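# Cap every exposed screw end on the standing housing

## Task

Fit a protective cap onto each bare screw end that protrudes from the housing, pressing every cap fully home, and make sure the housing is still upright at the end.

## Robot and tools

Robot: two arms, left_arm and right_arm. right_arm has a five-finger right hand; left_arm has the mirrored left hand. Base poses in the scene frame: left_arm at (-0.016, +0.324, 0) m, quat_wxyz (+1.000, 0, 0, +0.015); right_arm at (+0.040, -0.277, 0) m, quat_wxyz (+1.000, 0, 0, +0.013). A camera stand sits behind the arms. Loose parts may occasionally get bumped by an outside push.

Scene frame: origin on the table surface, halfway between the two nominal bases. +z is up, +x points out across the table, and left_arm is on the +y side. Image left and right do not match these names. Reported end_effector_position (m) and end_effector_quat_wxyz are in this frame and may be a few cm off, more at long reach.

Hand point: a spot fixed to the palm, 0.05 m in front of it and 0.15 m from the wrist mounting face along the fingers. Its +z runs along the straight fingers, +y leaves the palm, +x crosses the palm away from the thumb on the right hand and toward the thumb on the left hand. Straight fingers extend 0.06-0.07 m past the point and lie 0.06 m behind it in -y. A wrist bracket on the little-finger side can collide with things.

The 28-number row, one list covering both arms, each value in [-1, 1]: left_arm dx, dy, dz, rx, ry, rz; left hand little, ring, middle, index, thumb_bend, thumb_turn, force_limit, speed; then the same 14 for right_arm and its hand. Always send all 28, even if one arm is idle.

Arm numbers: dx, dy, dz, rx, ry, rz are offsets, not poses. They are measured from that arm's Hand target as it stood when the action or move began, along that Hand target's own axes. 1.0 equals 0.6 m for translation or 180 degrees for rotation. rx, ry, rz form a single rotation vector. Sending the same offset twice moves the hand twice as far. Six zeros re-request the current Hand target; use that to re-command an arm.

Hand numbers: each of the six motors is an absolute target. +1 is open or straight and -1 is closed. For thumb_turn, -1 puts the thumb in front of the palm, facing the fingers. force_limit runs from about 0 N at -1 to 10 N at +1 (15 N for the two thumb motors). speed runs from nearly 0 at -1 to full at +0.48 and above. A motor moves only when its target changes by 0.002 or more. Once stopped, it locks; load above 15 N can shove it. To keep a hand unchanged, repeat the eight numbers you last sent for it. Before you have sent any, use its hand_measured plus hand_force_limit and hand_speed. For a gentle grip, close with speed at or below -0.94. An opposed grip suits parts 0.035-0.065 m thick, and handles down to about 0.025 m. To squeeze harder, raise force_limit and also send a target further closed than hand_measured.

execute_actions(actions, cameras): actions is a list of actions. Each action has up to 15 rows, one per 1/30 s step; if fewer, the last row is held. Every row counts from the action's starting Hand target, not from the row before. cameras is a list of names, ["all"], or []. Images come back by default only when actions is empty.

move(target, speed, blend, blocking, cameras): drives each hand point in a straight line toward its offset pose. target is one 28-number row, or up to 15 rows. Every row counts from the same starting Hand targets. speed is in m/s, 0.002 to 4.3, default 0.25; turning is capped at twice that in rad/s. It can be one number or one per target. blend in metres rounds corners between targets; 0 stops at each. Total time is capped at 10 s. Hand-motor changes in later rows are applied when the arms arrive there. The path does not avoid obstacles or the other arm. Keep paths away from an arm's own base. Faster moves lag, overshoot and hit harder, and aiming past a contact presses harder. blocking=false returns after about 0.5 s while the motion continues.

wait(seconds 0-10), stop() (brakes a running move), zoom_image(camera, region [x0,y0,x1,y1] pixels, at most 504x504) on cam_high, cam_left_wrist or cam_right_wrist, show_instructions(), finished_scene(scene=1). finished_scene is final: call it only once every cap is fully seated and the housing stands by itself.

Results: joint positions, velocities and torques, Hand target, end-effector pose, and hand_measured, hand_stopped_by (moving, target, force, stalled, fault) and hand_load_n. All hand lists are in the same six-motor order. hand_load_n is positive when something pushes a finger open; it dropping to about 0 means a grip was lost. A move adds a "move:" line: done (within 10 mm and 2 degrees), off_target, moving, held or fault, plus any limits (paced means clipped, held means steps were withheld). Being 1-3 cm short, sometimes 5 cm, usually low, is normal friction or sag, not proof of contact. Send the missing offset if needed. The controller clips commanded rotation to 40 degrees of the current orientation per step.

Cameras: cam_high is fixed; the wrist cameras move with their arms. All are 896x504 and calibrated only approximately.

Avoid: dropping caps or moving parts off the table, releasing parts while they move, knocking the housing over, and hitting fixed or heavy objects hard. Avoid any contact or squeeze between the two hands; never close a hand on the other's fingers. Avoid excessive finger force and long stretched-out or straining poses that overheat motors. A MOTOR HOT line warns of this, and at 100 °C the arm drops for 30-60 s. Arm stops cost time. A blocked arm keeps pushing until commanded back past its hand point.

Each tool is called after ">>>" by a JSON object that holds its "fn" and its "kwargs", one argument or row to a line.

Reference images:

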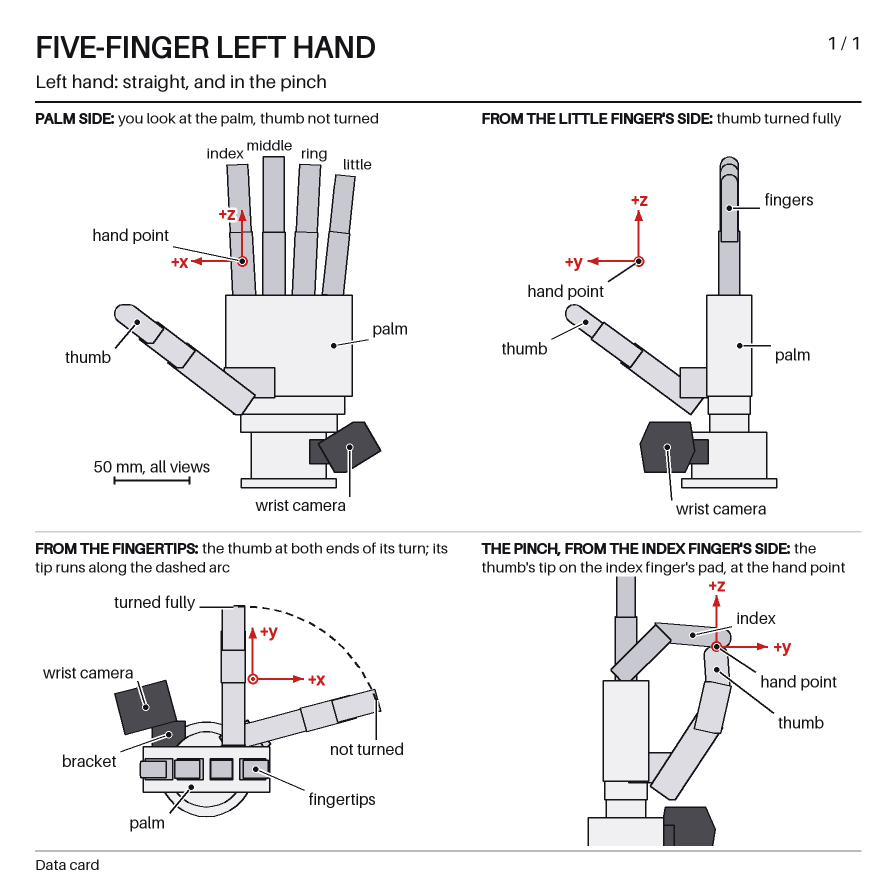

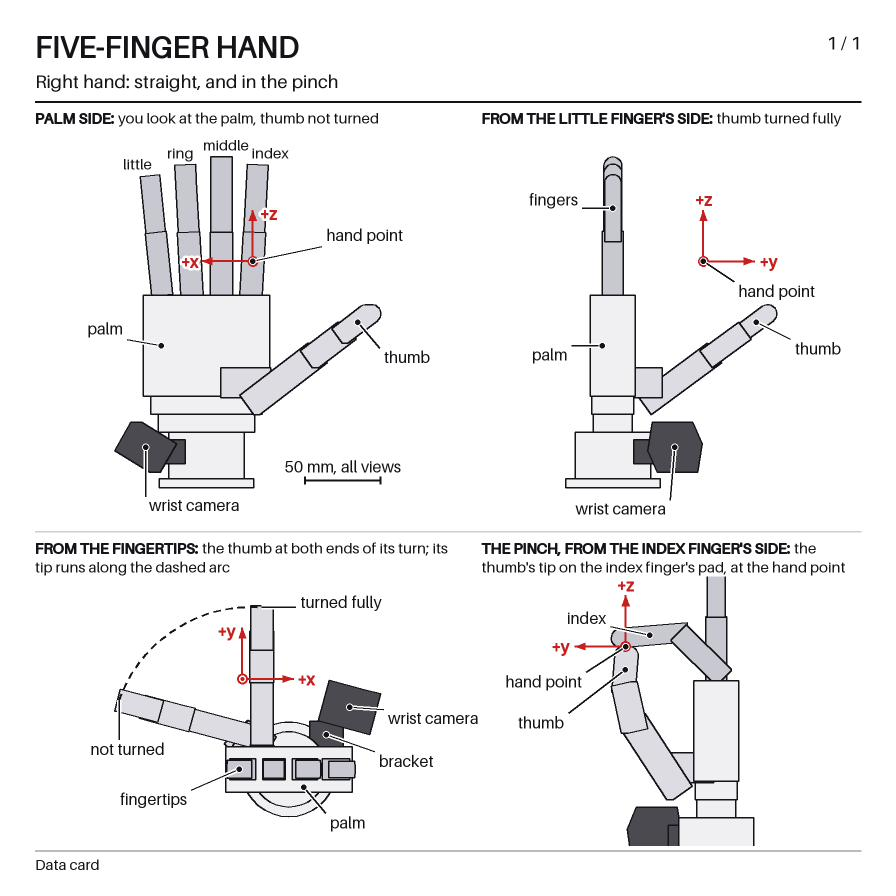

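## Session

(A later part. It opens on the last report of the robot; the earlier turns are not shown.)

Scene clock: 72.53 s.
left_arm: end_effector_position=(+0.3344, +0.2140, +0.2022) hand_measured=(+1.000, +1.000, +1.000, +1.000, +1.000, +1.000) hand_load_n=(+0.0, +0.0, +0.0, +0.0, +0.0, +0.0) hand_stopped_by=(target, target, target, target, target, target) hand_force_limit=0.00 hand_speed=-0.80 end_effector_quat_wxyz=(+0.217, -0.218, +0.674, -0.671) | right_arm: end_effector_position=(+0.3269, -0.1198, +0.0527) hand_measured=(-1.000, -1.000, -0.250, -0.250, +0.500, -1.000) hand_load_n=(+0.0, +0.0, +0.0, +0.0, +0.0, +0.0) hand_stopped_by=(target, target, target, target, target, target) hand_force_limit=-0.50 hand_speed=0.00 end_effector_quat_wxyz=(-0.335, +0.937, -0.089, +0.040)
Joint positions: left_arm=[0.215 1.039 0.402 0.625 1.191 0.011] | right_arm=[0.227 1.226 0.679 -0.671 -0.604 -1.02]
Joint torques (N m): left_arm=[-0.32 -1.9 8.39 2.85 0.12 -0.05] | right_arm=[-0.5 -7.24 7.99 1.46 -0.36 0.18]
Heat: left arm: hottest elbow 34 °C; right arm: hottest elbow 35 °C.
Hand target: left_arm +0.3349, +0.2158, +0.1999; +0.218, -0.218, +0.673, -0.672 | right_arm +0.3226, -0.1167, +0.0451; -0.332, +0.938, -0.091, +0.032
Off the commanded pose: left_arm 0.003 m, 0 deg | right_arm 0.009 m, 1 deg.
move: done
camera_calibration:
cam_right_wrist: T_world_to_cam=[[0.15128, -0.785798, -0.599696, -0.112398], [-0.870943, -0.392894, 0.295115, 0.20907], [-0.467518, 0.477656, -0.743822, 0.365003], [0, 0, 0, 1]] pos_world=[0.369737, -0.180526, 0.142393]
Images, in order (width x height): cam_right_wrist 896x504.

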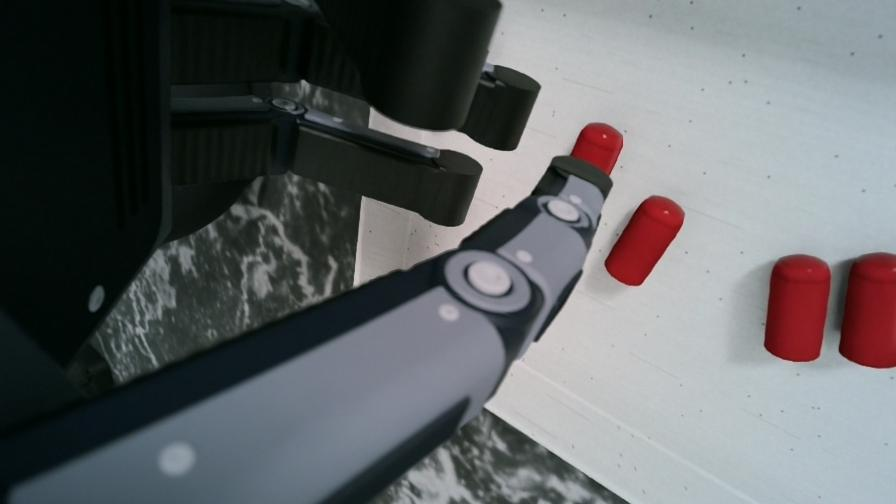

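>>> {"fn": "move", "kwargs": {
  "target": [0,0,0,0,0,0,1,1,1,1,1,1,0,-0.8,-0.0027,0.0352,0.0488,0,0,0,-1,-1,-0.25,-0.25,0.5,-1,-0.5,0],
  "speed": 0.06,
  "cameras": ["cam_right_wrist","cam_left_wrist"]
}}

>>> {"fn": "zoom_image", "kwargs": {
  "camera": "cam_right_wrist",
  "region": [420, 80, 700, 300]
}}

>>> {"fn": "zoom_image", "kwargs": {
  "camera": "cam_left_wrist",
  "region": [90, 170, 440, 400]
}}

Scene clock: 75.63 s.
left_arm: end_effector_position=(+0.3344, +0.2140, +0.2022) hand_measured=(+1.000, +1.000, +1.000, +1.000, +1.000, +1.000) hand_load_n=(+0.0, +0.0, +0.0, +0.0, -0.5, +0.0) hand_stopped_by=(target, target, target, target, target, target) hand_force_limit=0.00 hand_speed=-0.80 end_effector_quat_wxyz=(+0.217, -0.218, +0.674, -0.671) | right_arm: end_effector_position=(+0.3271, -0.1172, +0.0176) hand_measured=(-1.000, -1.000, -0.250, -0.250, +0.500, -1.000) hand_load_n=(+0.0, +0.0, +0.0, +0.0, +0.0, +0.0) hand_stopped_by=(target, target, target, target, target, target) hand_force_limit=-0.50 hand_speed=0.00 end_effector_quat_wxyz=(-0.335, +0.937, -0.089, +0.041)
Joint positions: left_arm=[0.215 1.039 0.402 0.625 1.191 0.011] | right_arm=[0.234 1.297 0.625 -0.538 -0.601 -1.01]
Joint torques (N m): left_arm=[-0.85 -1.44 8.44 3.04 0.08 0.01] | right_arm=[-0.67 -7.24 7.25 1.52 -0.36 0.18]
Heat: left arm: hottest elbow 34 °C; right arm: hottest elbow 35 °C.
Hand target: left_arm +0.3349, +0.2158, +0.1999; +0.218, -0.218, +0.673, -0.672 | right_arm +0.3213, -0.1146, +0.0090; -0.332, +0.938, -0.091, +0.032
Off the commanded pose: left_arm 0.003 m, 0 deg | right_arm 0.011 m, 1 deg.
move: off_target (right_arm)
camera_calibration:
cam_left_wrist: T_world_to_cam=[[-0.136556, -0.13311, 0.981649, -0.12572], [-0.990527, 0.0328211, -0.13334, 0.335632], [-0.0144699, -0.990558, -0.136331, 0.360201], [0, 0, 0, 1]] pos_world=[0.320497, 0.32905, 0.217272]
cam_right_wrist: T_world_to_cam=[[0.151459, -0.785385, -0.600192, -0.131468], [-0.87205, -0.392051, 0.292958, 0.221138], [-0.46539, 0.479027, -0.744275, 0.337087], [0, 0, 0, 1]] pos_world=[0.369633, -0.17803, 0.107195]
Images, in order (width x height): cam_left_wrist 896x504, cam_right_wrist 896x504.

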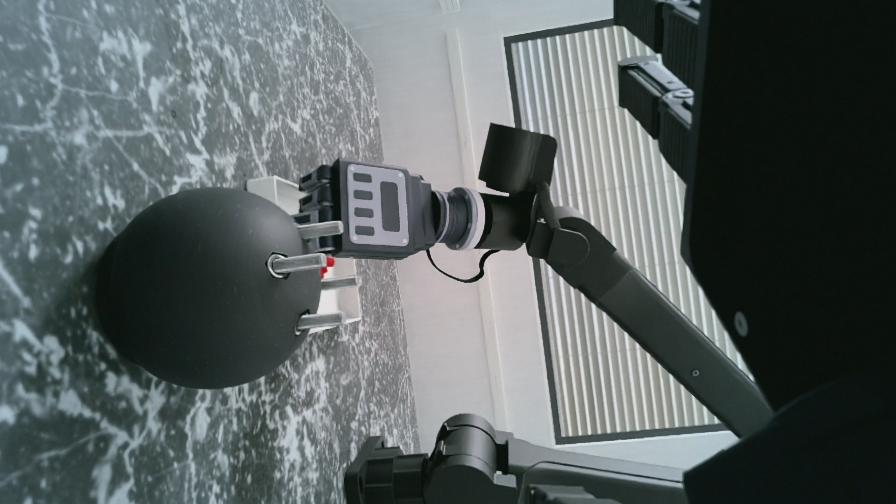

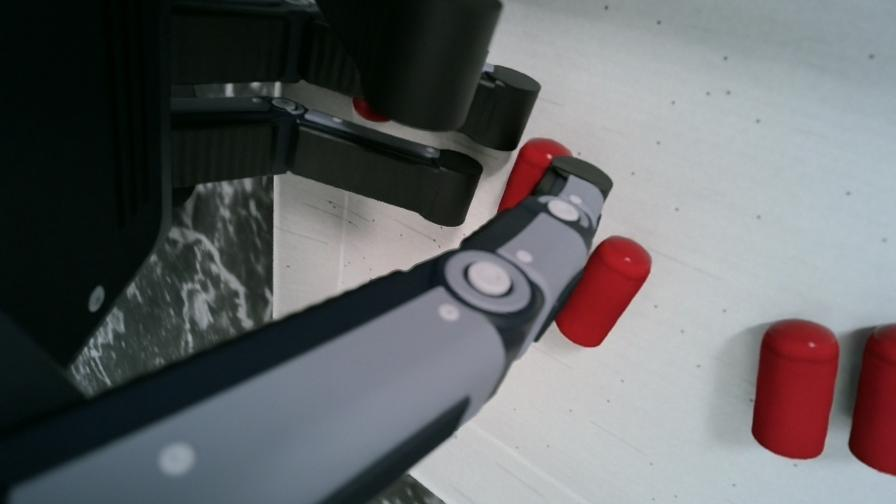

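Scaled by 1.800.

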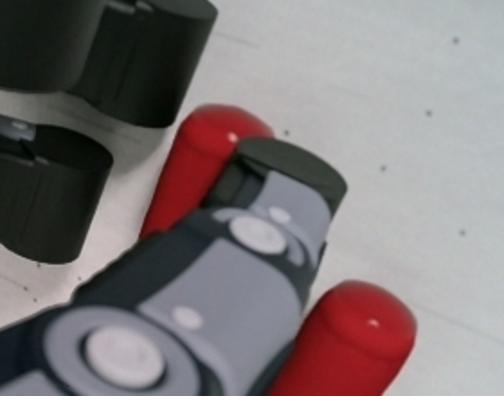

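Scaled by 1.440.

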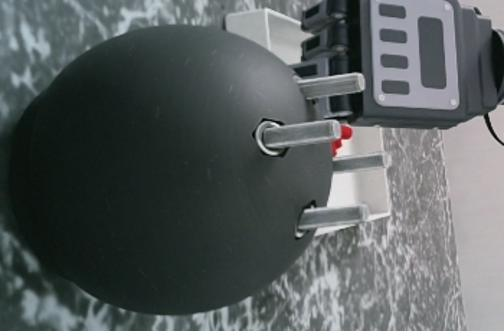

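>>> {"fn": "move", "kwargs": {
  "target": [0,0,0,0,0,0,1,1,1,1,1,1,0,-0.8,-0.001,0.0072,0.0095,0,0,0,-1,-1,-0.33,-0.33,0.5,-1,-0.3,-0.5],
  "speed": 0.04,
  "cameras": ["cam_right_wrist"]
}}

>>> {"fn": "zoom_image", "kwargs": {
  "camera": "cam_right_wrist",
  "region": [420, 80, 700, 300]
}}

Scene clock: 79.77 s.
left_arm: end_effector_position=(+0.3344, +0.2140, +0.2022) hand_measured=(+1.000, +1.000, +1.000, +1.000, +1.000, +1.000) hand_load_n=(+0.0, +0.0, +0.0, +0.0, +0.0, +0.0) hand_stopped_by=(target, target, target, target, target, target) hand_force_limit=0.00 hand_speed=-0.80 end_effector_quat_wxyz=(+0.217, -0.218, +0.674, -0.671) | right_arm: end_effector_position=(+0.3297, -0.1159, +0.0156) hand_measured=(-1.000, -1.000, -0.330, -0.330, +0.500, -1.000) hand_load_n=(+0.0, +0.0, +2.0, +0.0, +5.5, +2.0) hand_stopped_by=(target, target, target, target, target, target) hand_force_limit=-0.30 hand_speed=-0.50 end_effector_quat_wxyz=(-0.338, +0.936, -0.089, +0.046)
Joint positions: left_arm=[0.215 1.039 0.402 0.625 1.191 0.011] | right_arm=[0.235 1.302 0.62 -0.515 -0.601 -1.003]
Joint torques (N m): left_arm=[-0.73 -2.14 8.27 3.02 0.08 0] | right_arm=[-0.5 -6.48 6.65 1.63 -0.36 0.08]
Heat: left arm: hottest elbow 34 °C; right arm: hottest elbow 34 °C.
Hand target: left_arm +0.3349, +0.2158, +0.1999; +0.218, -0.218, +0.673, -0.672 | right_arm +0.3206, -0.1142, +0.0019; -0.332, +0.938, -0.091, +0.032
Off the commanded pose: left_arm 0.003 m, 0 deg | right_arm 0.017 m, 2 deg.
move: off_target (right_arm)
camera_calibration:
cam_right_wrist: T_world_to_cam=[[0.153897, -0.783348, -0.602231, -0.132556], [-0.876475, -0.389622, 0.282819, 0.226361], [-0.456189, 0.484315, -0.746546, 0.333879], [0, 0, 0, 1]] pos_world=[0.371112, -0.177345, 0.105407]
Images, in order (width x height): cam_right_wrist 896x504.

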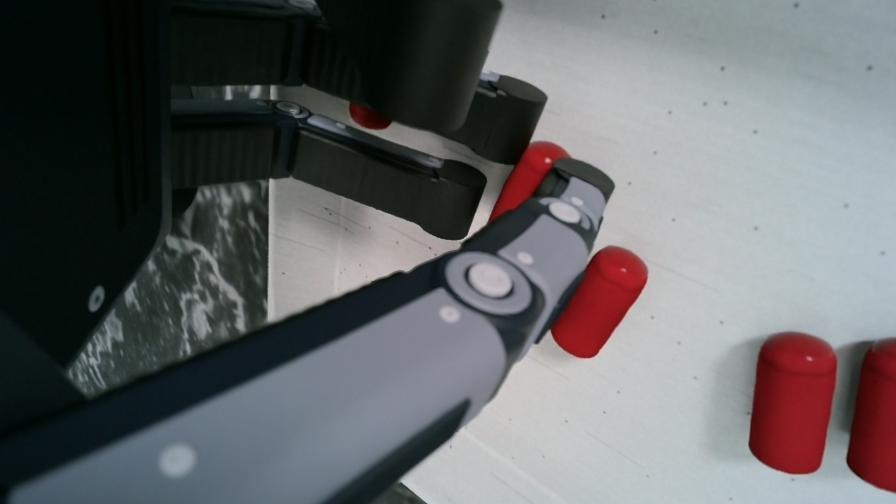

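Scaled by 1.800.

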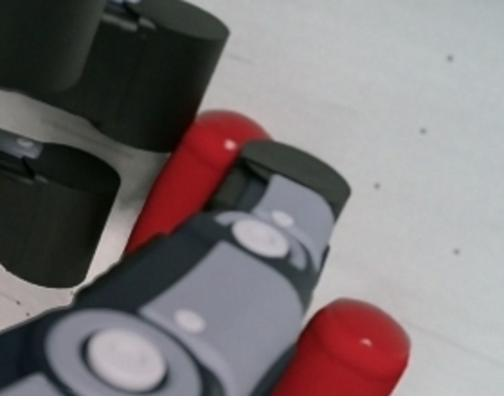

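>>> {"fn": "move", "kwargs": {
  "target": [0,0,0,0,0,0,1,1,1,1,1,1,0,-0.8,-0.001,-0.0052,-0.0065,0,0,0,-1,-1,-0.33,-0.33,0.5,-1,-0.3,-0.5],
  "speed": 0.04,
  "cameras": ["cam_right_wrist"]
}}

Scene clock: 81.23 s.
left_arm: end_effector_position=(+0.3344, +0.2140, +0.2022) hand_measured=(+1.000, +1.000, +1.000, +1.000, +1.000, +1.000) hand_load_n=(+0.0, +0.0, +0.0, -0.5, +0.0, +0.0) hand_stopped_by=(target, target, target, target, target, target) hand_force_limit=0.00 hand_speed=-0.80 end_effector_quat_wxyz=(+0.217, -0.218, +0.674, -0.671) | right_arm: end_effector_position=(+0.3297, -0.1158, +0.0156) hand_measured=(-1.000, -1.000, -0.330, -0.330, +0.500, -1.000) hand_load_n=(+0.0, +0.0, +1.5, +0.0, +5.5, +2.0) hand_stopped_by=(target, target, target, target, target, target) hand_force_limit=-0.30 hand_speed=-0.50 end_effector_quat_wxyz=(-0.338, +0.936, -0.089, +0.046)
Joint positions: left_arm=[0.215 1.039 0.402 0.625 1.191 0.011] | right_arm=[0.235 1.302 0.62 -0.514 -0.601 -1.003]
Joint torques (N m): left_arm=[-0.44 -2.73 8.18 2.89 0.11 -0.04] | right_arm=[-0.62 -7.59 7.13 0.9 -0.33 0.09]
Heat: left arm: hottest elbow 34 °C; right arm: hottest elbow 34 °C.
Hand target: left_arm +0.3349, +0.2158, +0.1999; +0.218, -0.218, +0.673, -0.672 | right_arm +0.3201, -0.1141, +0.0069; -0.332, +0.938, -0.091, +0.032
Off the commanded pose: left_arm 0.003 m, 0 deg | right_arm 0.013 m, 2 deg.
move: off_target (right_arm)
camera_calibration:
cam_right_wrist: T_world_to_cam=[[0.154015, -0.78321, -0.602379, -0.132482], [-0.876489, -0.38973, 0.282627, 0.226406], [-0.456122, 0.48445, -0.746499, 0.333825], [0, 0, 0, 1]] pos_world=[0.371111, -0.177245, 0.105407]
Images, in order (width x height): cam_right_wrist 896x504.

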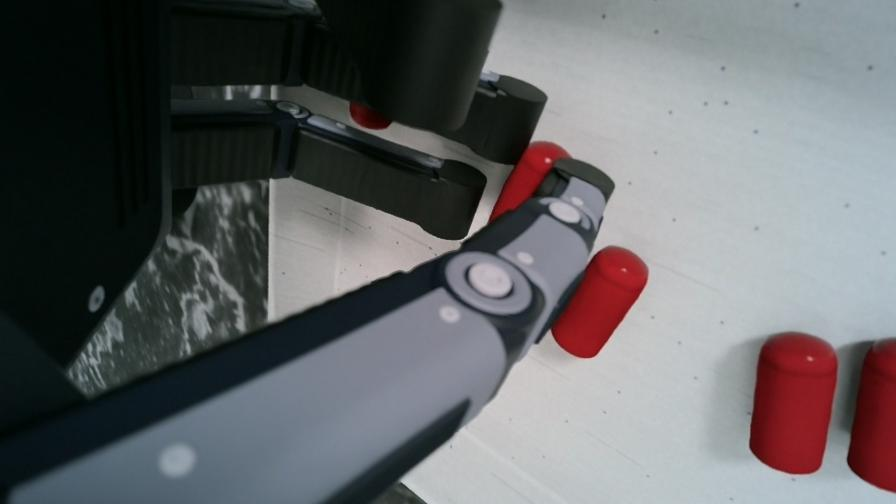

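>>> {"fn": "move", "kwargs": {
  "target": [0,0,0,0,0,0,1,1,1,1,1,1,0,-0.8,-0.0027,-0.0062,-0.008,0,0,0,-1,-1,-0.33,-0.33,0.5,-1,-0.3,-0.5],
  "speed": 0.04,
  "cameras": []
}}

Scene clock: 82.53 s.
left_arm: end_effector_position=(+0.3344, +0.2140, +0.2022) hand_measured=(+1.000, +1.000, +1.000, +1.000, +1.000, +1.000) hand_load_n=(+0.0, +0.0, +0.0, +0.0, +0.0, +0.0) hand_stopped_by=(target, target, target, target, target, target) hand_force_limit=0.00 hand_speed=-0.80 end_effector_quat_wxyz=(+0.217, -0.218, +0.674, -0.671) | right_arm: end_effector_position=(+0.3290, -0.1160, +0.0160) hand_measured=(-1.000, -1.000, -0.330, -0.330, +0.500, -1.000) hand_load_n=(+0.0, +0.0, +2.0, +0.0, +5.5, +1.0) hand_stopped_by=(target, target, target, target, target, target) hand_force_limit=-0.30 hand_speed=-0.50 end_effector_quat_wxyz=(-0.337, +0.936, -0.089, +0.045)
Joint positions: left_arm=[0.215 1.039 0.402 0.625 1.191 0.011] | right_arm=[0.237 1.3 0.62 -0.518 -0.599 -1.003]
Joint torques (N m): left_arm=[-0.32 -1.61 8.44 3 0.03 0.04] | right_arm=[-0.21 -8.7 7.5 0.36 -0.36 0.12]
Heat: left arm: hottest elbow 34 °C; right arm: hottest elbow 34 °C.
Hand target: left_arm +0.3349, +0.2158, +0.1999; +0.218, -0.218, +0.673, -0.672 | right_arm +0.3185, -0.1140, +0.0129; -0.332, +0.938, -0.091, +0.032
Off the commanded pose: left_arm 0.003 m, 0 deg | right_arm 0.011 m, 2 deg.
move: off_target (right_arm)
No camera images: "cameras" was empty.

>>> {"fn": "move", "kwargs": {
  "target": [0,0,0,0,0,0,1,1,1,1,1,1,0,-0.8,0,-0.0062,-0.008,0,0,0,-1,-1,-0.33,-0.33,0.5,-1,-0.3,-0.5],
  "speed": 0.04,
  "cameras": ["cam_right_wrist"]
}}

Scene clock: 83.70 s.
left_arm: end_effector_position=(+0.3344, +0.2140, +0.2022) hand_measured=(+1.000, +1.000, +1.000, +1.000, +1.000, +1.000) hand_load_n=(+0.0, +0.0, +0.0, +0.0, +0.0, +0.0) hand_stopped_by=(target, target, target, target, target, target) hand_force_limit=0.00 hand_speed=-0.80 end_effector_quat_wxyz=(+0.217, -0.218, +0.674, -0.671) | right_arm: end_effector_position=(+0.3229, -0.1168, +0.0173) hand_measured=(-1.000, -1.000, -0.330, -0.330, +0.500, -1.000) hand_load_n=(+0.0, +0.0, +3.0, +0.0, +5.5, +1.0) hand_stopped_by=(target, target, target, target, target, target) hand_force_limit=-0.30 hand_speed=-0.50 end_effector_quat_wxyz=(-0.334, +0.938, -0.091, +0.037)
Joint positions: left_arm=[0.215 1.039 0.402 0.625 1.191 0.011] | right_arm=[0.239 1.292 0.62 -0.544 -0.599 -1.003]
Joint torques (N m): left_arm=[-1.03 -1.9 8.44 3.1 0.08 0.02] | right_arm=[-0.38 -8.82 8.31 0.49 -0.39 0.14]
Heat: left arm: hottest elbow 34 °C; right arm: hottest elbow 34 °C.
Hand target: left_arm +0.3349, +0.2158, +0.1999; +0.218, -0.218, +0.673, -0.672 | right_arm +0.3185, -0.1141, +0.0190; -0.332, +0.938, -0.091, +0.032
Off the commanded pose: left_arm 0.003 m, 0 deg | right_arm 0.005 m, 1 deg.
move: done
camera_calibration:
cam_right_wrist: T_world_to_cam=[[0.144795, -0.786977, -0.599752, -0.128815], [-0.869799, -0.390187, 0.302, 0.217117], [-0.471682, 0.477935, -0.741009, 0.336585], [0, 0, 0, 1]] pos_world=[0.366261, -0.177524, 0.106586]
Images, in order (width x height): cam_right_wrist 896x504.

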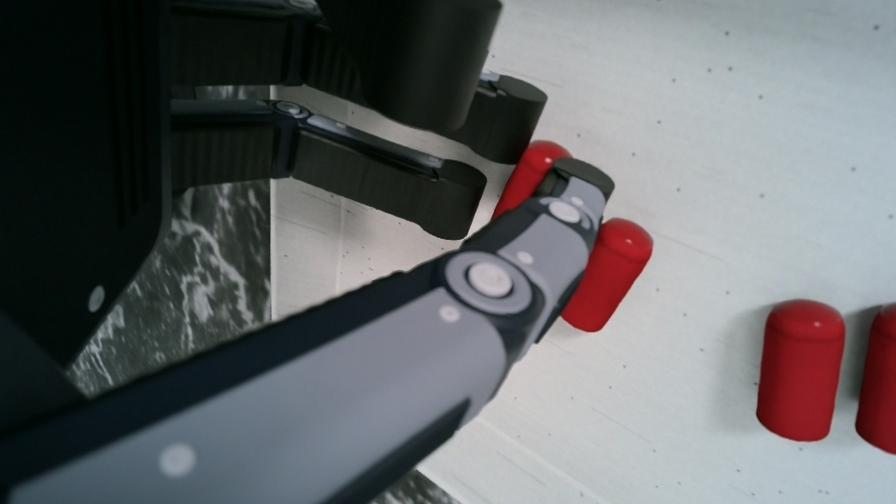

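>>> {"fn": "move", "kwargs": {
  "target": [0,0,0,0,0,0,1,1,1,1,1,1,0,-0.8,0,0,0,0,0,0,-1,-1,-0.4,-0.5,0.5,-1,-0.3,-0.7],
  "speed": 0.04,
  "cameras": ["cam_right_wrist"]
}}

>>> {"fn": "zoom_image", "kwargs": {
  "camera": "cam_right_wrist",
  "region": [420, 80, 700, 300]
}}

Scene clock: 84.83 s.
left_arm: end_effector_position=(+0.3344, +0.2140, +0.2022) hand_measured=(+1.000, +1.000, +1.000, +1.000, +1.000, +1.000) hand_load_n=(+0.0, +0.0, +0.0, +0.0, +0.0, -0.5) hand_stopped_by=(target, target, target, target, target, target) hand_force_limit=0.00 hand_speed=-0.80 end_effector_quat_wxyz=(+0.217, -0.218, +0.674, -0.671) | right_arm: end_effector_position=(+0.3228, -0.1169, +0.0173) hand_measured=(-1.000, -1.000, -0.354, -0.500, +0.502, -1.000) hand_load_n=(+0.5, +0.0, +4.0, +0.0, +8.5, +2.0) hand_stopped_by=(target, target, force, target, target, target) hand_force_limit=-0.30 hand_speed=-0.70 end_effector_quat_wxyz=(-0.334, +0.938, -0.091, +0.037)
Joint positions: left_arm=[0.215 1.039 0.402 0.625 1.191 0.011] | right_arm=[0.239 1.292 0.62 -0.545 -0.599 -1.003]
Joint torques (N m): left_arm=[-0.73 -1.79 8.35 2.95 0.04 -0.01] | right_arm=[-0.56 -9.11 8.31 0.46 -0.36 0.13]
Heat: left arm: hottest elbow 34 °C; right arm: hottest elbow 34 °C.
Hand target: left_arm +0.3349, +0.2158, +0.1999; +0.218, -0.218, +0.673, -0.672 | right_arm +0.3185, -0.1141, +0.0190; -0.332, +0.938, -0.091, +0.032
Off the commanded pose: left_arm 0.003 m, 0 deg | right_arm 0.005 m, 1 deg.
move: done
camera_calibration:
cam_right_wrist: T_world_to_cam=[[0.144489, -0.787053, -0.599725, -0.128705], [-0.869747, -0.390045, 0.302333, 0.217002], [-0.471872, 0.477925, -0.740894, 0.336594], [0, 0, 0, 1]] pos_world=[0.366162, -0.177524, 0.106586]
Images, in order (width x height): cam_right_wrist 896x504.

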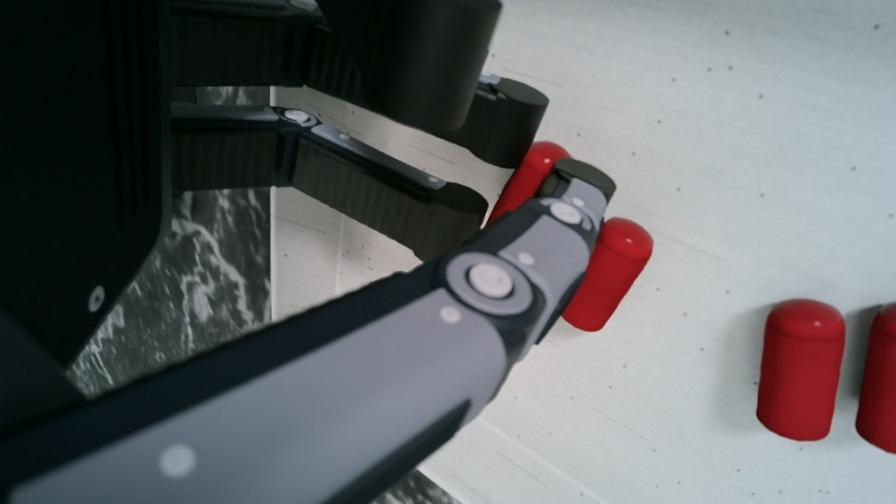

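Scaled by 1.800.

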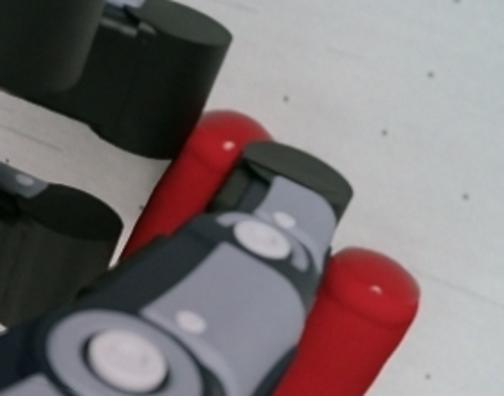

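>>> {"fn": "move", "kwargs": {
  "target": [
    [0,0,0,0,0,0,1,1,1,1,1,1,0,-0.8,0,0,0,0,0,0,-1,-1,-0.4,-0.3,0.5,-1,-0.3,-0.3],
    [0,0,0,0,0,0,1,1,1,1,1,1,0,-0.8,0,0,0,0,0,0,-1,-1,-0.4,-0.4,0.5,-1,-0.5,-0.7]
  ],
  "speed": 0.04,
  "cameras": ["cam_right_wrist"]
}}

>>> {"fn": "zoom_image", "kwargs": {
  "camera": "cam_right_wrist",
  "region": [420, 80, 700, 300]
}}

Scene clock: 87.43 s.
left_arm: end_effector_position=(+0.3344, +0.2140, +0.2022) hand_measured=(+1.000, +1.000, +1.000, +1.000, +1.000, +1.000) hand_load_n=(+0.0, +0.0, +0.0, +0.0, +0.0, -0.5) hand_stopped_by=(target, target, target, target, target, target) hand_force_limit=0.00 hand_speed=-0.80 end_effector_quat_wxyz=(+0.217, -0.218, +0.674, -0.671) | right_arm: end_effector_position=(+0.3228, -0.1169, +0.0173) hand_measured=(-1.000, -1.000, -0.354, -0.400, +0.502, -1.000) hand_load_n=(+0.0, +0.0, +4.0, +0.0, +9.0, +2.0) hand_stopped_by=(target, target, force, target, target, target) hand_force_limit=-0.50 hand_speed=-0.70 end_effector_quat_wxyz=(-0.334, +0.938, -0.091, +0.037)
Joint positions: left_arm=[0.215 1.039 0.402 0.625 1.191 0.011] | right_arm=[0.239 1.292 0.62 -0.545 -0.599 -1.003]
Joint torques (N m): left_arm=[-0.03 -2.43 8.47 2.97 0.06 -0.03] | right_arm=[-0.73 -8.88 8.28 0.44 -0.37 0.13]
Heat: left arm: hottest elbow 34 °C; right arm: hottest elbow 34 °C.
Hand target: left_arm +0.3349, +0.2158, +0.1999; +0.218, -0.218, +0.673, -0.672 | right_arm +0.3185, -0.1141, +0.0190; -0.332, +0.938, -0.091, +0.032
Off the commanded pose: left_arm 0.003 m, 0 deg | right_arm 0.005 m, 1 deg.
move: done
camera_calibration:
cam_right_wrist: T_world_to_cam=[[0.144489, -0.787053, -0.599725, -0.128705], [-0.869747, -0.390045, 0.302333, 0.217002], [-0.471872, 0.477925, -0.740894, 0.336594], [0, 0, 0, 1]] pos_world=[0.366162, -0.177524, 0.106586]
Images, in order (width x height): cam_right_wrist 896x504.

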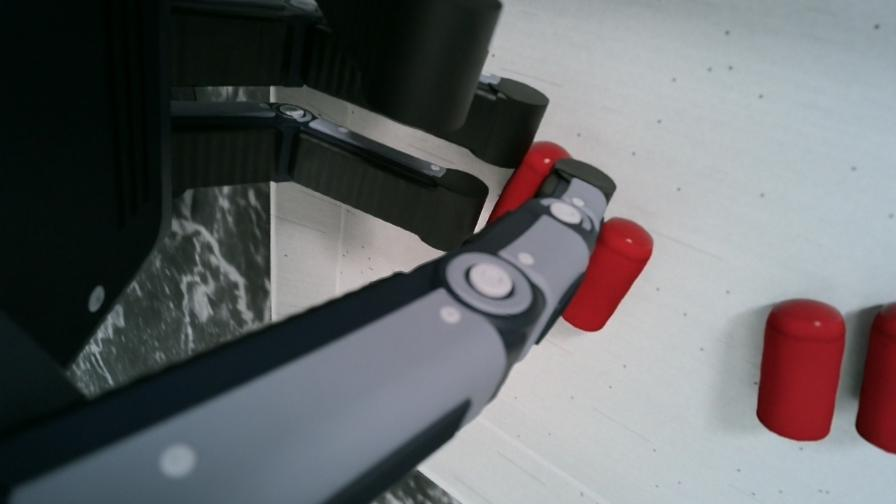

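Scaled by 1.800.

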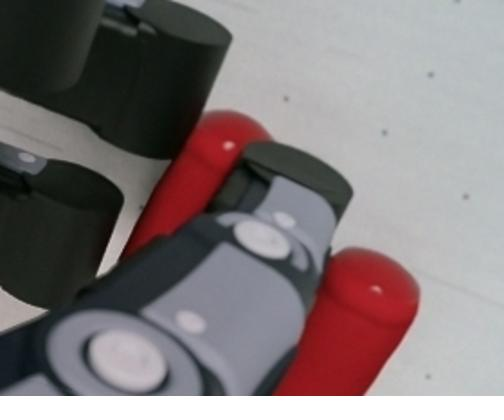

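>>> {"fn": "move", "kwargs": {
  "target": [
    [0,0,0,0,0,0,1,1,1,1,1,1,0,-0.8,0,0,0,0,0,0,-1,-1,-0.4,-0.1,0.5,-1,-0.3,-0.3],
    [0,0,0,0,0,0,1,1,1,1,1,1,0,-0.8,0,0,0,0,0,0,-1,-1,-0.4,-0.25,0.5,-1,-0.5,-0.8]
  ],
  "speed": 0.04,
  "cameras": ["cam_right_wrist"]
}}

>>> {"fn": "zoom_image", "kwargs": {
  "camera": "cam_right_wrist",
  "region": [420, 80, 700, 300]
}}

Scene clock: 92.17 s.
left_arm: end_effector_position=(+0.3344, +0.2140, +0.2022) hand_measured=(+1.000, +1.000, +1.000, +1.000, +1.000, +1.000) hand_load_n=(+0.0, +0.0, +0.0, -0.5, +0.0, +0.0) hand_stopped_by=(target, target, target, target, target, target) hand_force_limit=0.00 hand_speed=-0.80 end_effector_quat_wxyz=(+0.217, -0.218, +0.674, -0.671) | right_arm: end_effector_position=(+0.3242, -0.1158, +0.0227) hand_measured=(-1.000, -1.000, -0.354, -0.250, +0.502, -1.000) hand_load_n=(+0.0, +0.5, +4.0, +0.5, +9.0, +2.5) hand_stopped_by=(target, target, force, target, target, target) hand_force_limit=-0.50 hand_speed=-0.80 end_effector_quat_wxyz=(-0.336, +0.936, -0.090, +0.043)
Joint positions: left_arm=[0.215 1.039 0.402 0.625 1.191 0.011] | right_arm=[0.24 1.276 0.622 -0.547 -0.599 -0.999]
Joint torques (N m): left_arm=[-0.32 -1.73 8.34 3.11 0.09 0.01] | right_arm=[-0.67 -7.82 8.35 0.49 -0.36 0.1]
Heat: left arm: hottest elbow 34 °C; right arm: hottest elbow 33 °C.
Hand target: left_arm +0.3349, +0.2158, +0.1999; +0.218, -0.218, +0.673, -0.672 | right_arm +0.3185, -0.1141, +0.0190; -0.332, +0.938, -0.091, +0.032
Off the commanded pose: left_arm 0.003 m, 0 deg | right_arm 0.007 m, 1 deg.
move: done
camera_calibration:
cam_right_wrist: T_world_to_cam=[[0.151422, -0.78447, -0.601397, -0.126735], [-0.873979, -0.390477, 0.289289, 0.218585], [-0.46177, 0.481804, -0.744737, 0.338042], [0, 0, 0, 1]] pos_world=[0.366327, -0.176937, 0.1123]
Images, in order (width x height): cam_right_wrist 896x504.

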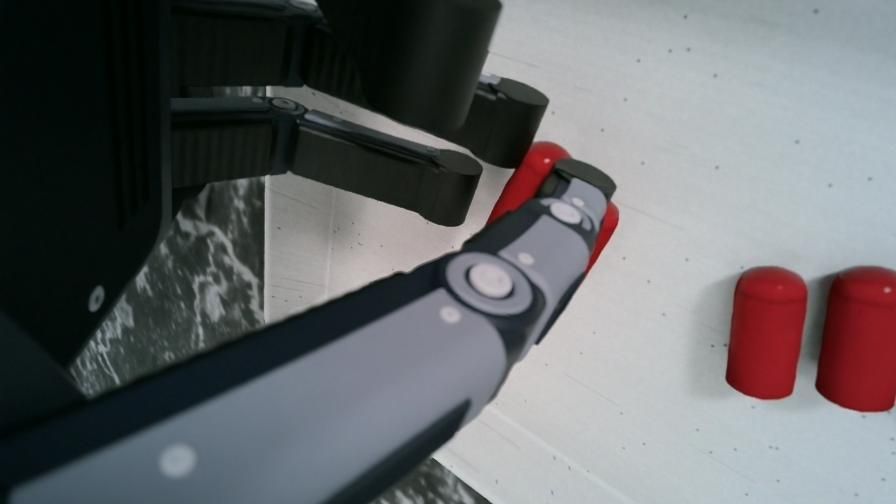

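Scaled by 1.800.

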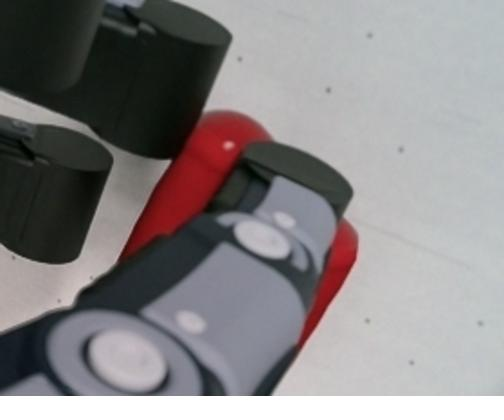

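>>> {"fn": "move", "kwargs": {
  "target": [0,0,0,0,0,0,1,1,1,1,1,1,0,-0.8,0,-0.1048,-0.1295,0,0,0,-1,-1,-0.4,-0.25,0.5,-1,-0.5,-0.8],
  "speed": 0.12,
  "cameras": ["cam_right_wrist","cam_left_wrist"]
}}

>>> {"fn": "zoom_image", "kwargs": {
  "camera": "cam_right_wrist",
  "region": [420, 80, 700, 300]
}}

>>> {"fn": "zoom_image", "kwargs": {
  "camera": "cam_left_wrist",
  "region": [230, 100, 530, 320]
}}

Scene clock: 94.33 s.
left_arm: end_effector_position=(+0.3344, +0.2140, +0.2022) hand_measured=(+1.000, +1.000, +1.000, +1.000, +1.000, +1.000) hand_load_n=(+0.0, +0.0, +0.0, +0.0, +0.5, +0.0) hand_stopped_by=(target, target, target, target, target, target) hand_force_limit=0.00 hand_speed=-0.80 end_effector_quat_wxyz=(+0.217, -0.218, +0.674, -0.671) | right_arm: end_effector_position=(+0.3059, -0.1204, +0.1015) hand_measured=(-1.000, -1.000, -0.354, -0.250, +0.502, -1.000) hand_load_n=(+0.0, +0.0, +4.0, +0.0, +9.0, +2.5) hand_stopped_by=(target, target, force, target, target, target) hand_force_limit=-0.50 hand_speed=-0.80 end_effector_quat_wxyz=(-0.327, +0.940, -0.098, +0.018)
Joint positions: left_arm=[0.215 1.039 0.402 0.625 1.191 0.011] | right_arm=[0.241 1.126 0.748 -0.878 -0.599 -0.999]
Joint torques (N m): left_arm=[-0.97 -2.2 8.44 2.97 0.1 0.02] | right_arm=[-0.44 -8.12 13.46 0.24 -0.38 0.11]
Heat: left arm: hottest elbow 34 °C; right arm: hottest elbow 34 °C.
Hand target: left_arm +0.3349, +0.2158, +0.1999; +0.218, -0.218, +0.673, -0.672 | right_arm +0.3186, -0.1141, +0.1190; -0.332, +0.938, -0.091, +0.032
Off the commanded pose: left_arm 0.003 m, 0 deg | right_arm 0.022 m, 2 deg.
move: off_target (right_arm)
camera_calibration:
cam_left_wrist: T_world_to_cam=[[-0.136556, -0.13311, 0.981649, -0.12572], [-0.990527, 0.0328211, -0.13334, 0.335632], [-0.0144699, -0.990558, -0.136331, 0.360201], [0, 0, 0, 1]] pos_world=[0.320497, 0.32905, 0.217272]
cam_right_wrist: T_world_to_cam=[[0.120737, -0.792894, -0.597278, -0.0721986], [-0.856965, -0.386935, 0.340431, 0.168028], [-0.501033, 0.470744, -0.7262, 0.399297], [0, 0, 0, 1]] pos_world=[0.352772, -0.180197, 0.189645]
Images, in order (width x height): cam_left_wrist 896x504, cam_right_wrist 896x504.

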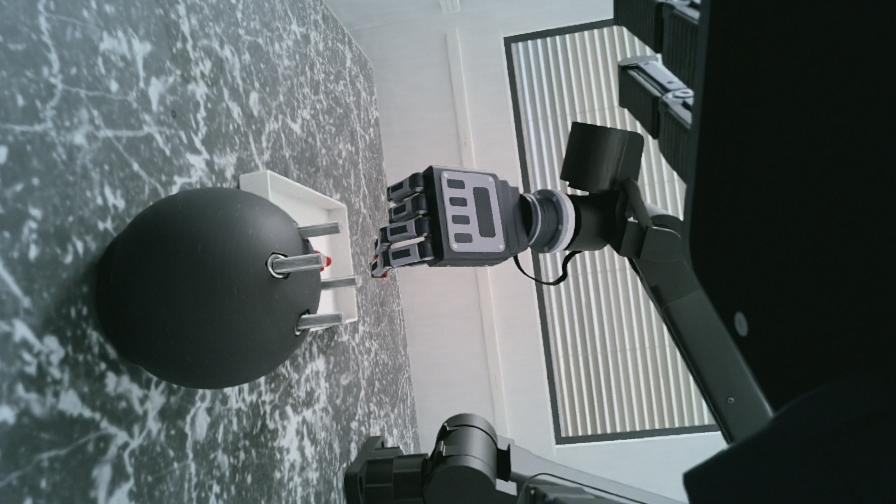

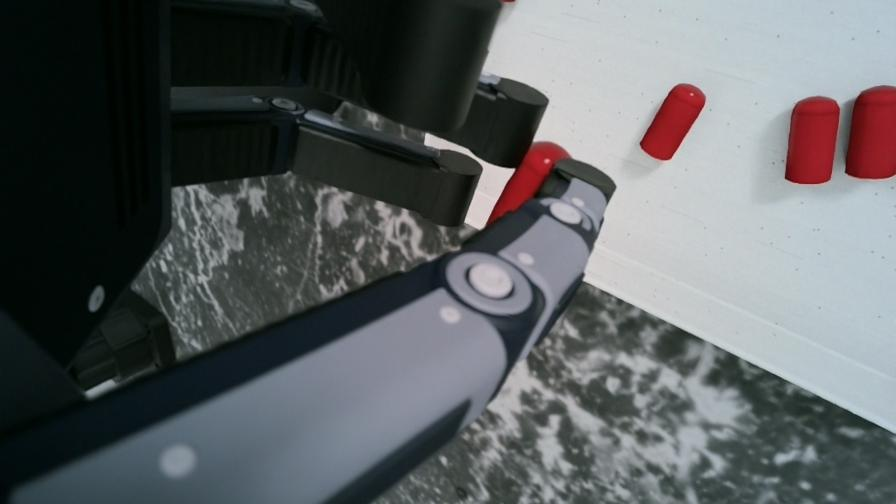

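Scaled by 1.800.

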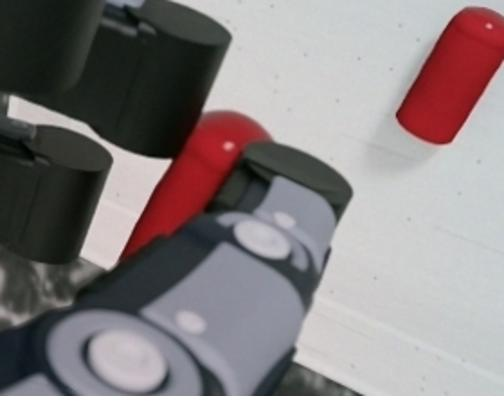

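Scaled by 1.680.

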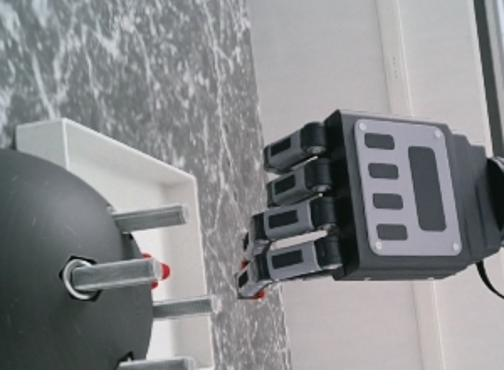

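>>> {"fn": "move", "kwargs": {
  "target": [
    [-0.1213,-0.2002,0.0177,-0.2311,-0.2841,-0.1178,1,1,1,1,1,1,0,-0.8,-0.045,-0.0915,-0.1425,0.2467,0.1979,-0.4778,-1,-1,-0.4,-0.25,0.5,-1,-0.5,-0.8],
    [0,0,0.2922,-0.5073,0.1996,-0.0626,1,1,1,1,1,1,0,-0.8,-0.0847,-0.2227,0.0067,0.2467,0.1979,-0.4778,-1,-1,-0.4,-0.25,0.5,-1,-0.5,-0.8]
  ],
  "speed": 0.3,
  "cameras": ["all"]
}}

Scene clock: 112.40 s.
left_arm: end_effector_position=(+0.4301, +0.0813, +0.1937) hand_measured=(+1.000, +1.000, +1.000, +1.000, +1.000, +1.000) hand_load_n=(+0.0, +0.0, +0.0, +0.0, +0.0, +0.0) hand_stopped_by=(target, target, target, target, target, target) hand_force_limit=0.00 hand_speed=-0.80 end_effector_quat_wxyz=(-0.156, -0.203, +0.960, -0.113) | right_arm: end_effector_position=(+0.2917, -0.0032, +0.2008) hand_measured=(-1.000, -1.000, -0.354, -0.250, +0.502, -1.000) hand_load_n=(+0.0, +0.0, +4.0, +0.0, +8.5, +2.5) hand_stopped_by=(target, target, force, target, target, target) hand_force_limit=-0.50 hand_speed=-0.80 end_effector_quat_wxyz=(-0.472, +0.524, +0.478, +0.524)
Joint positions: left_arm=[-0.429 1.942 1.907 -1.67 0.365 0.779] | right_arm=[0.441 0.789 0.193 0.587 -1.007 -1.584]
Joint torques (N m): left_arm=[-1.26 -13.22 13.16 -0.57 0.17 0.21] | right_arm=[-0.5 -2.2 9.21 2.55 0.02 0.11]
Heat: left arm: hottest elbow 36 °C; right arm: hottest elbow 34 °C.
Hand target: left_arm +0.4379, +0.0739, +0.1999; -0.255, -0.168, +0.951, -0.045 | right_arm +0.2892, +0.0000, +0.2000; -0.478, +0.522, +0.477, +0.521
Off the commanded pose: left_arm 0.012 m, 14 deg | right_arm 0.004 m, 1 deg.
joint sent to its limit (left arm) — joint 4 (wrist pitch), lower limit. The joint targets are off in orientation, not in position.
move: off_target (left_arm)
camera_calibration:
cam_left_wrist: T_world_to_cam=[[0.248827, -0.949016, 0.193529, -0.0688488], [-0.585198, 0.0119075, 0.810803, 0.0782297], [-0.77177, -0.315002, -0.552399, 0.580301], [0, 0, 0, 1]] pos_world=[0.51077, 0.116526, 0.270453]
cam_right_wrist: T_world_to_cam=[[0.950326, -0.0956143, 0.296207, -0.337439], [0.178576, -0.611959, -0.770466, 0.0876681], [0.254934, 0.785089, -0.564486, 0.157159], [0, 0, 0, 1]] pos_world=[0.264957, -0.101999, 0.256211]

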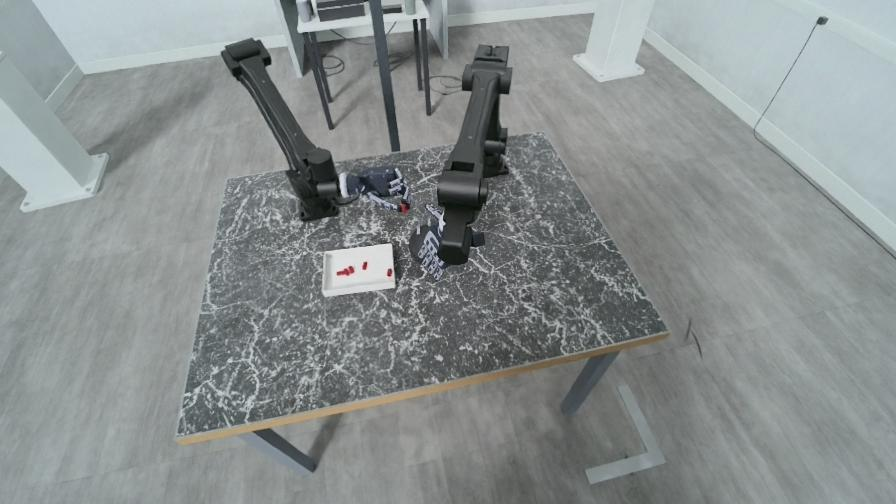

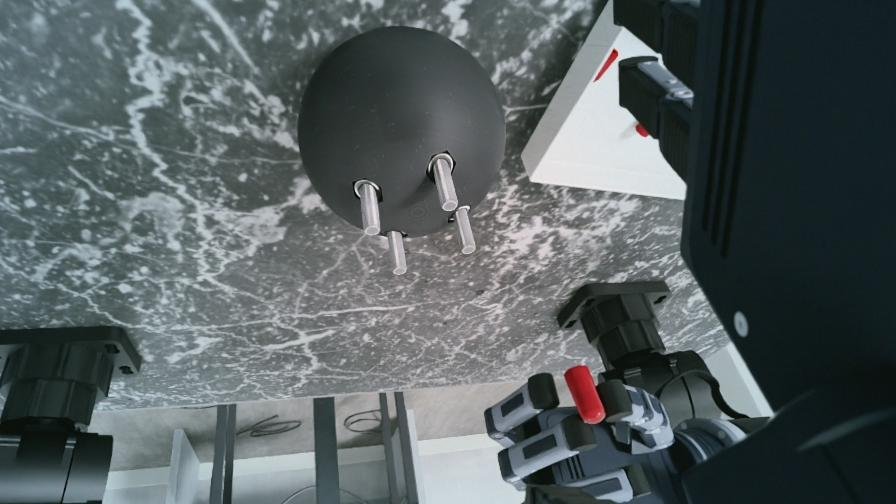

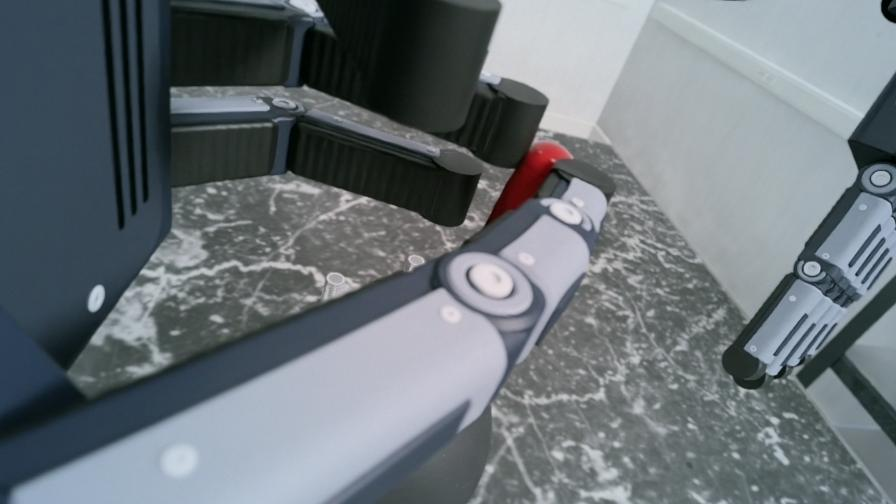

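>>> {"fn": "zoom_image", "kwargs": {
  "camera": "cam_left_wrist",
  "region": [330, 130, 650, 450]
}}

>>> {"fn": "zoom_image", "kwargs": {
  "camera": "cam_high",
  "region": [330, 160, 480, 290]
}}

Scaled by 1.575.

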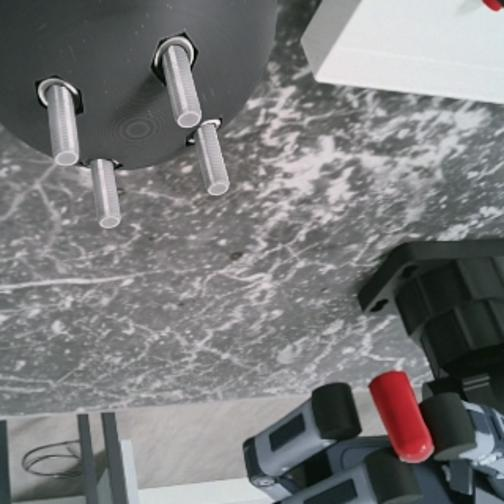

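Scaled by 3.360.

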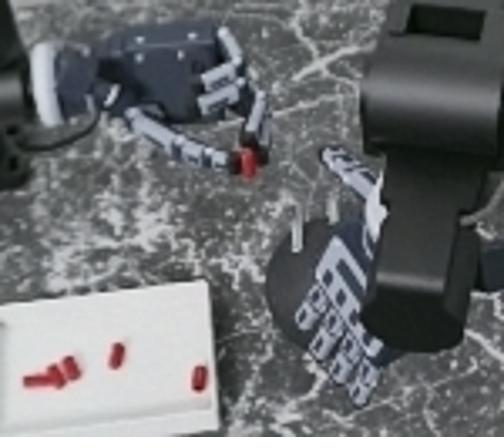

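>>> {"fn": "zoom_image", "kwargs": {
  "camera": "cam_left_wrist",
  "region": [340, 140, 490, 285]
}}

>>> {"fn": "zoom_image", "kwargs": {
  "camera": "cam_left_wrist",
  "region": [520, 350, 650, 450]
}}

Scaled by 3.360.

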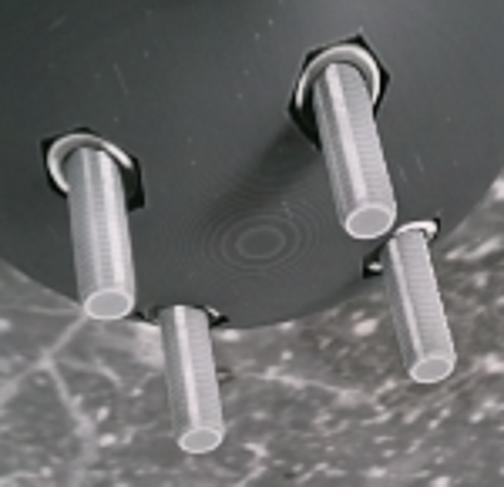

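Scaled by 3.877.

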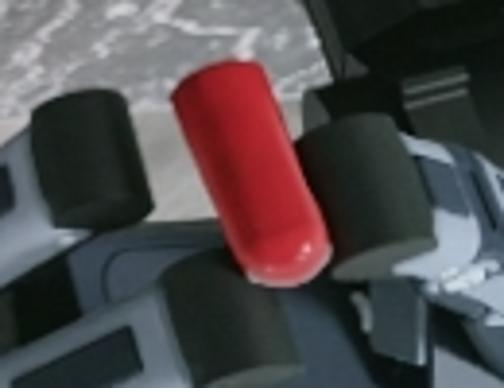

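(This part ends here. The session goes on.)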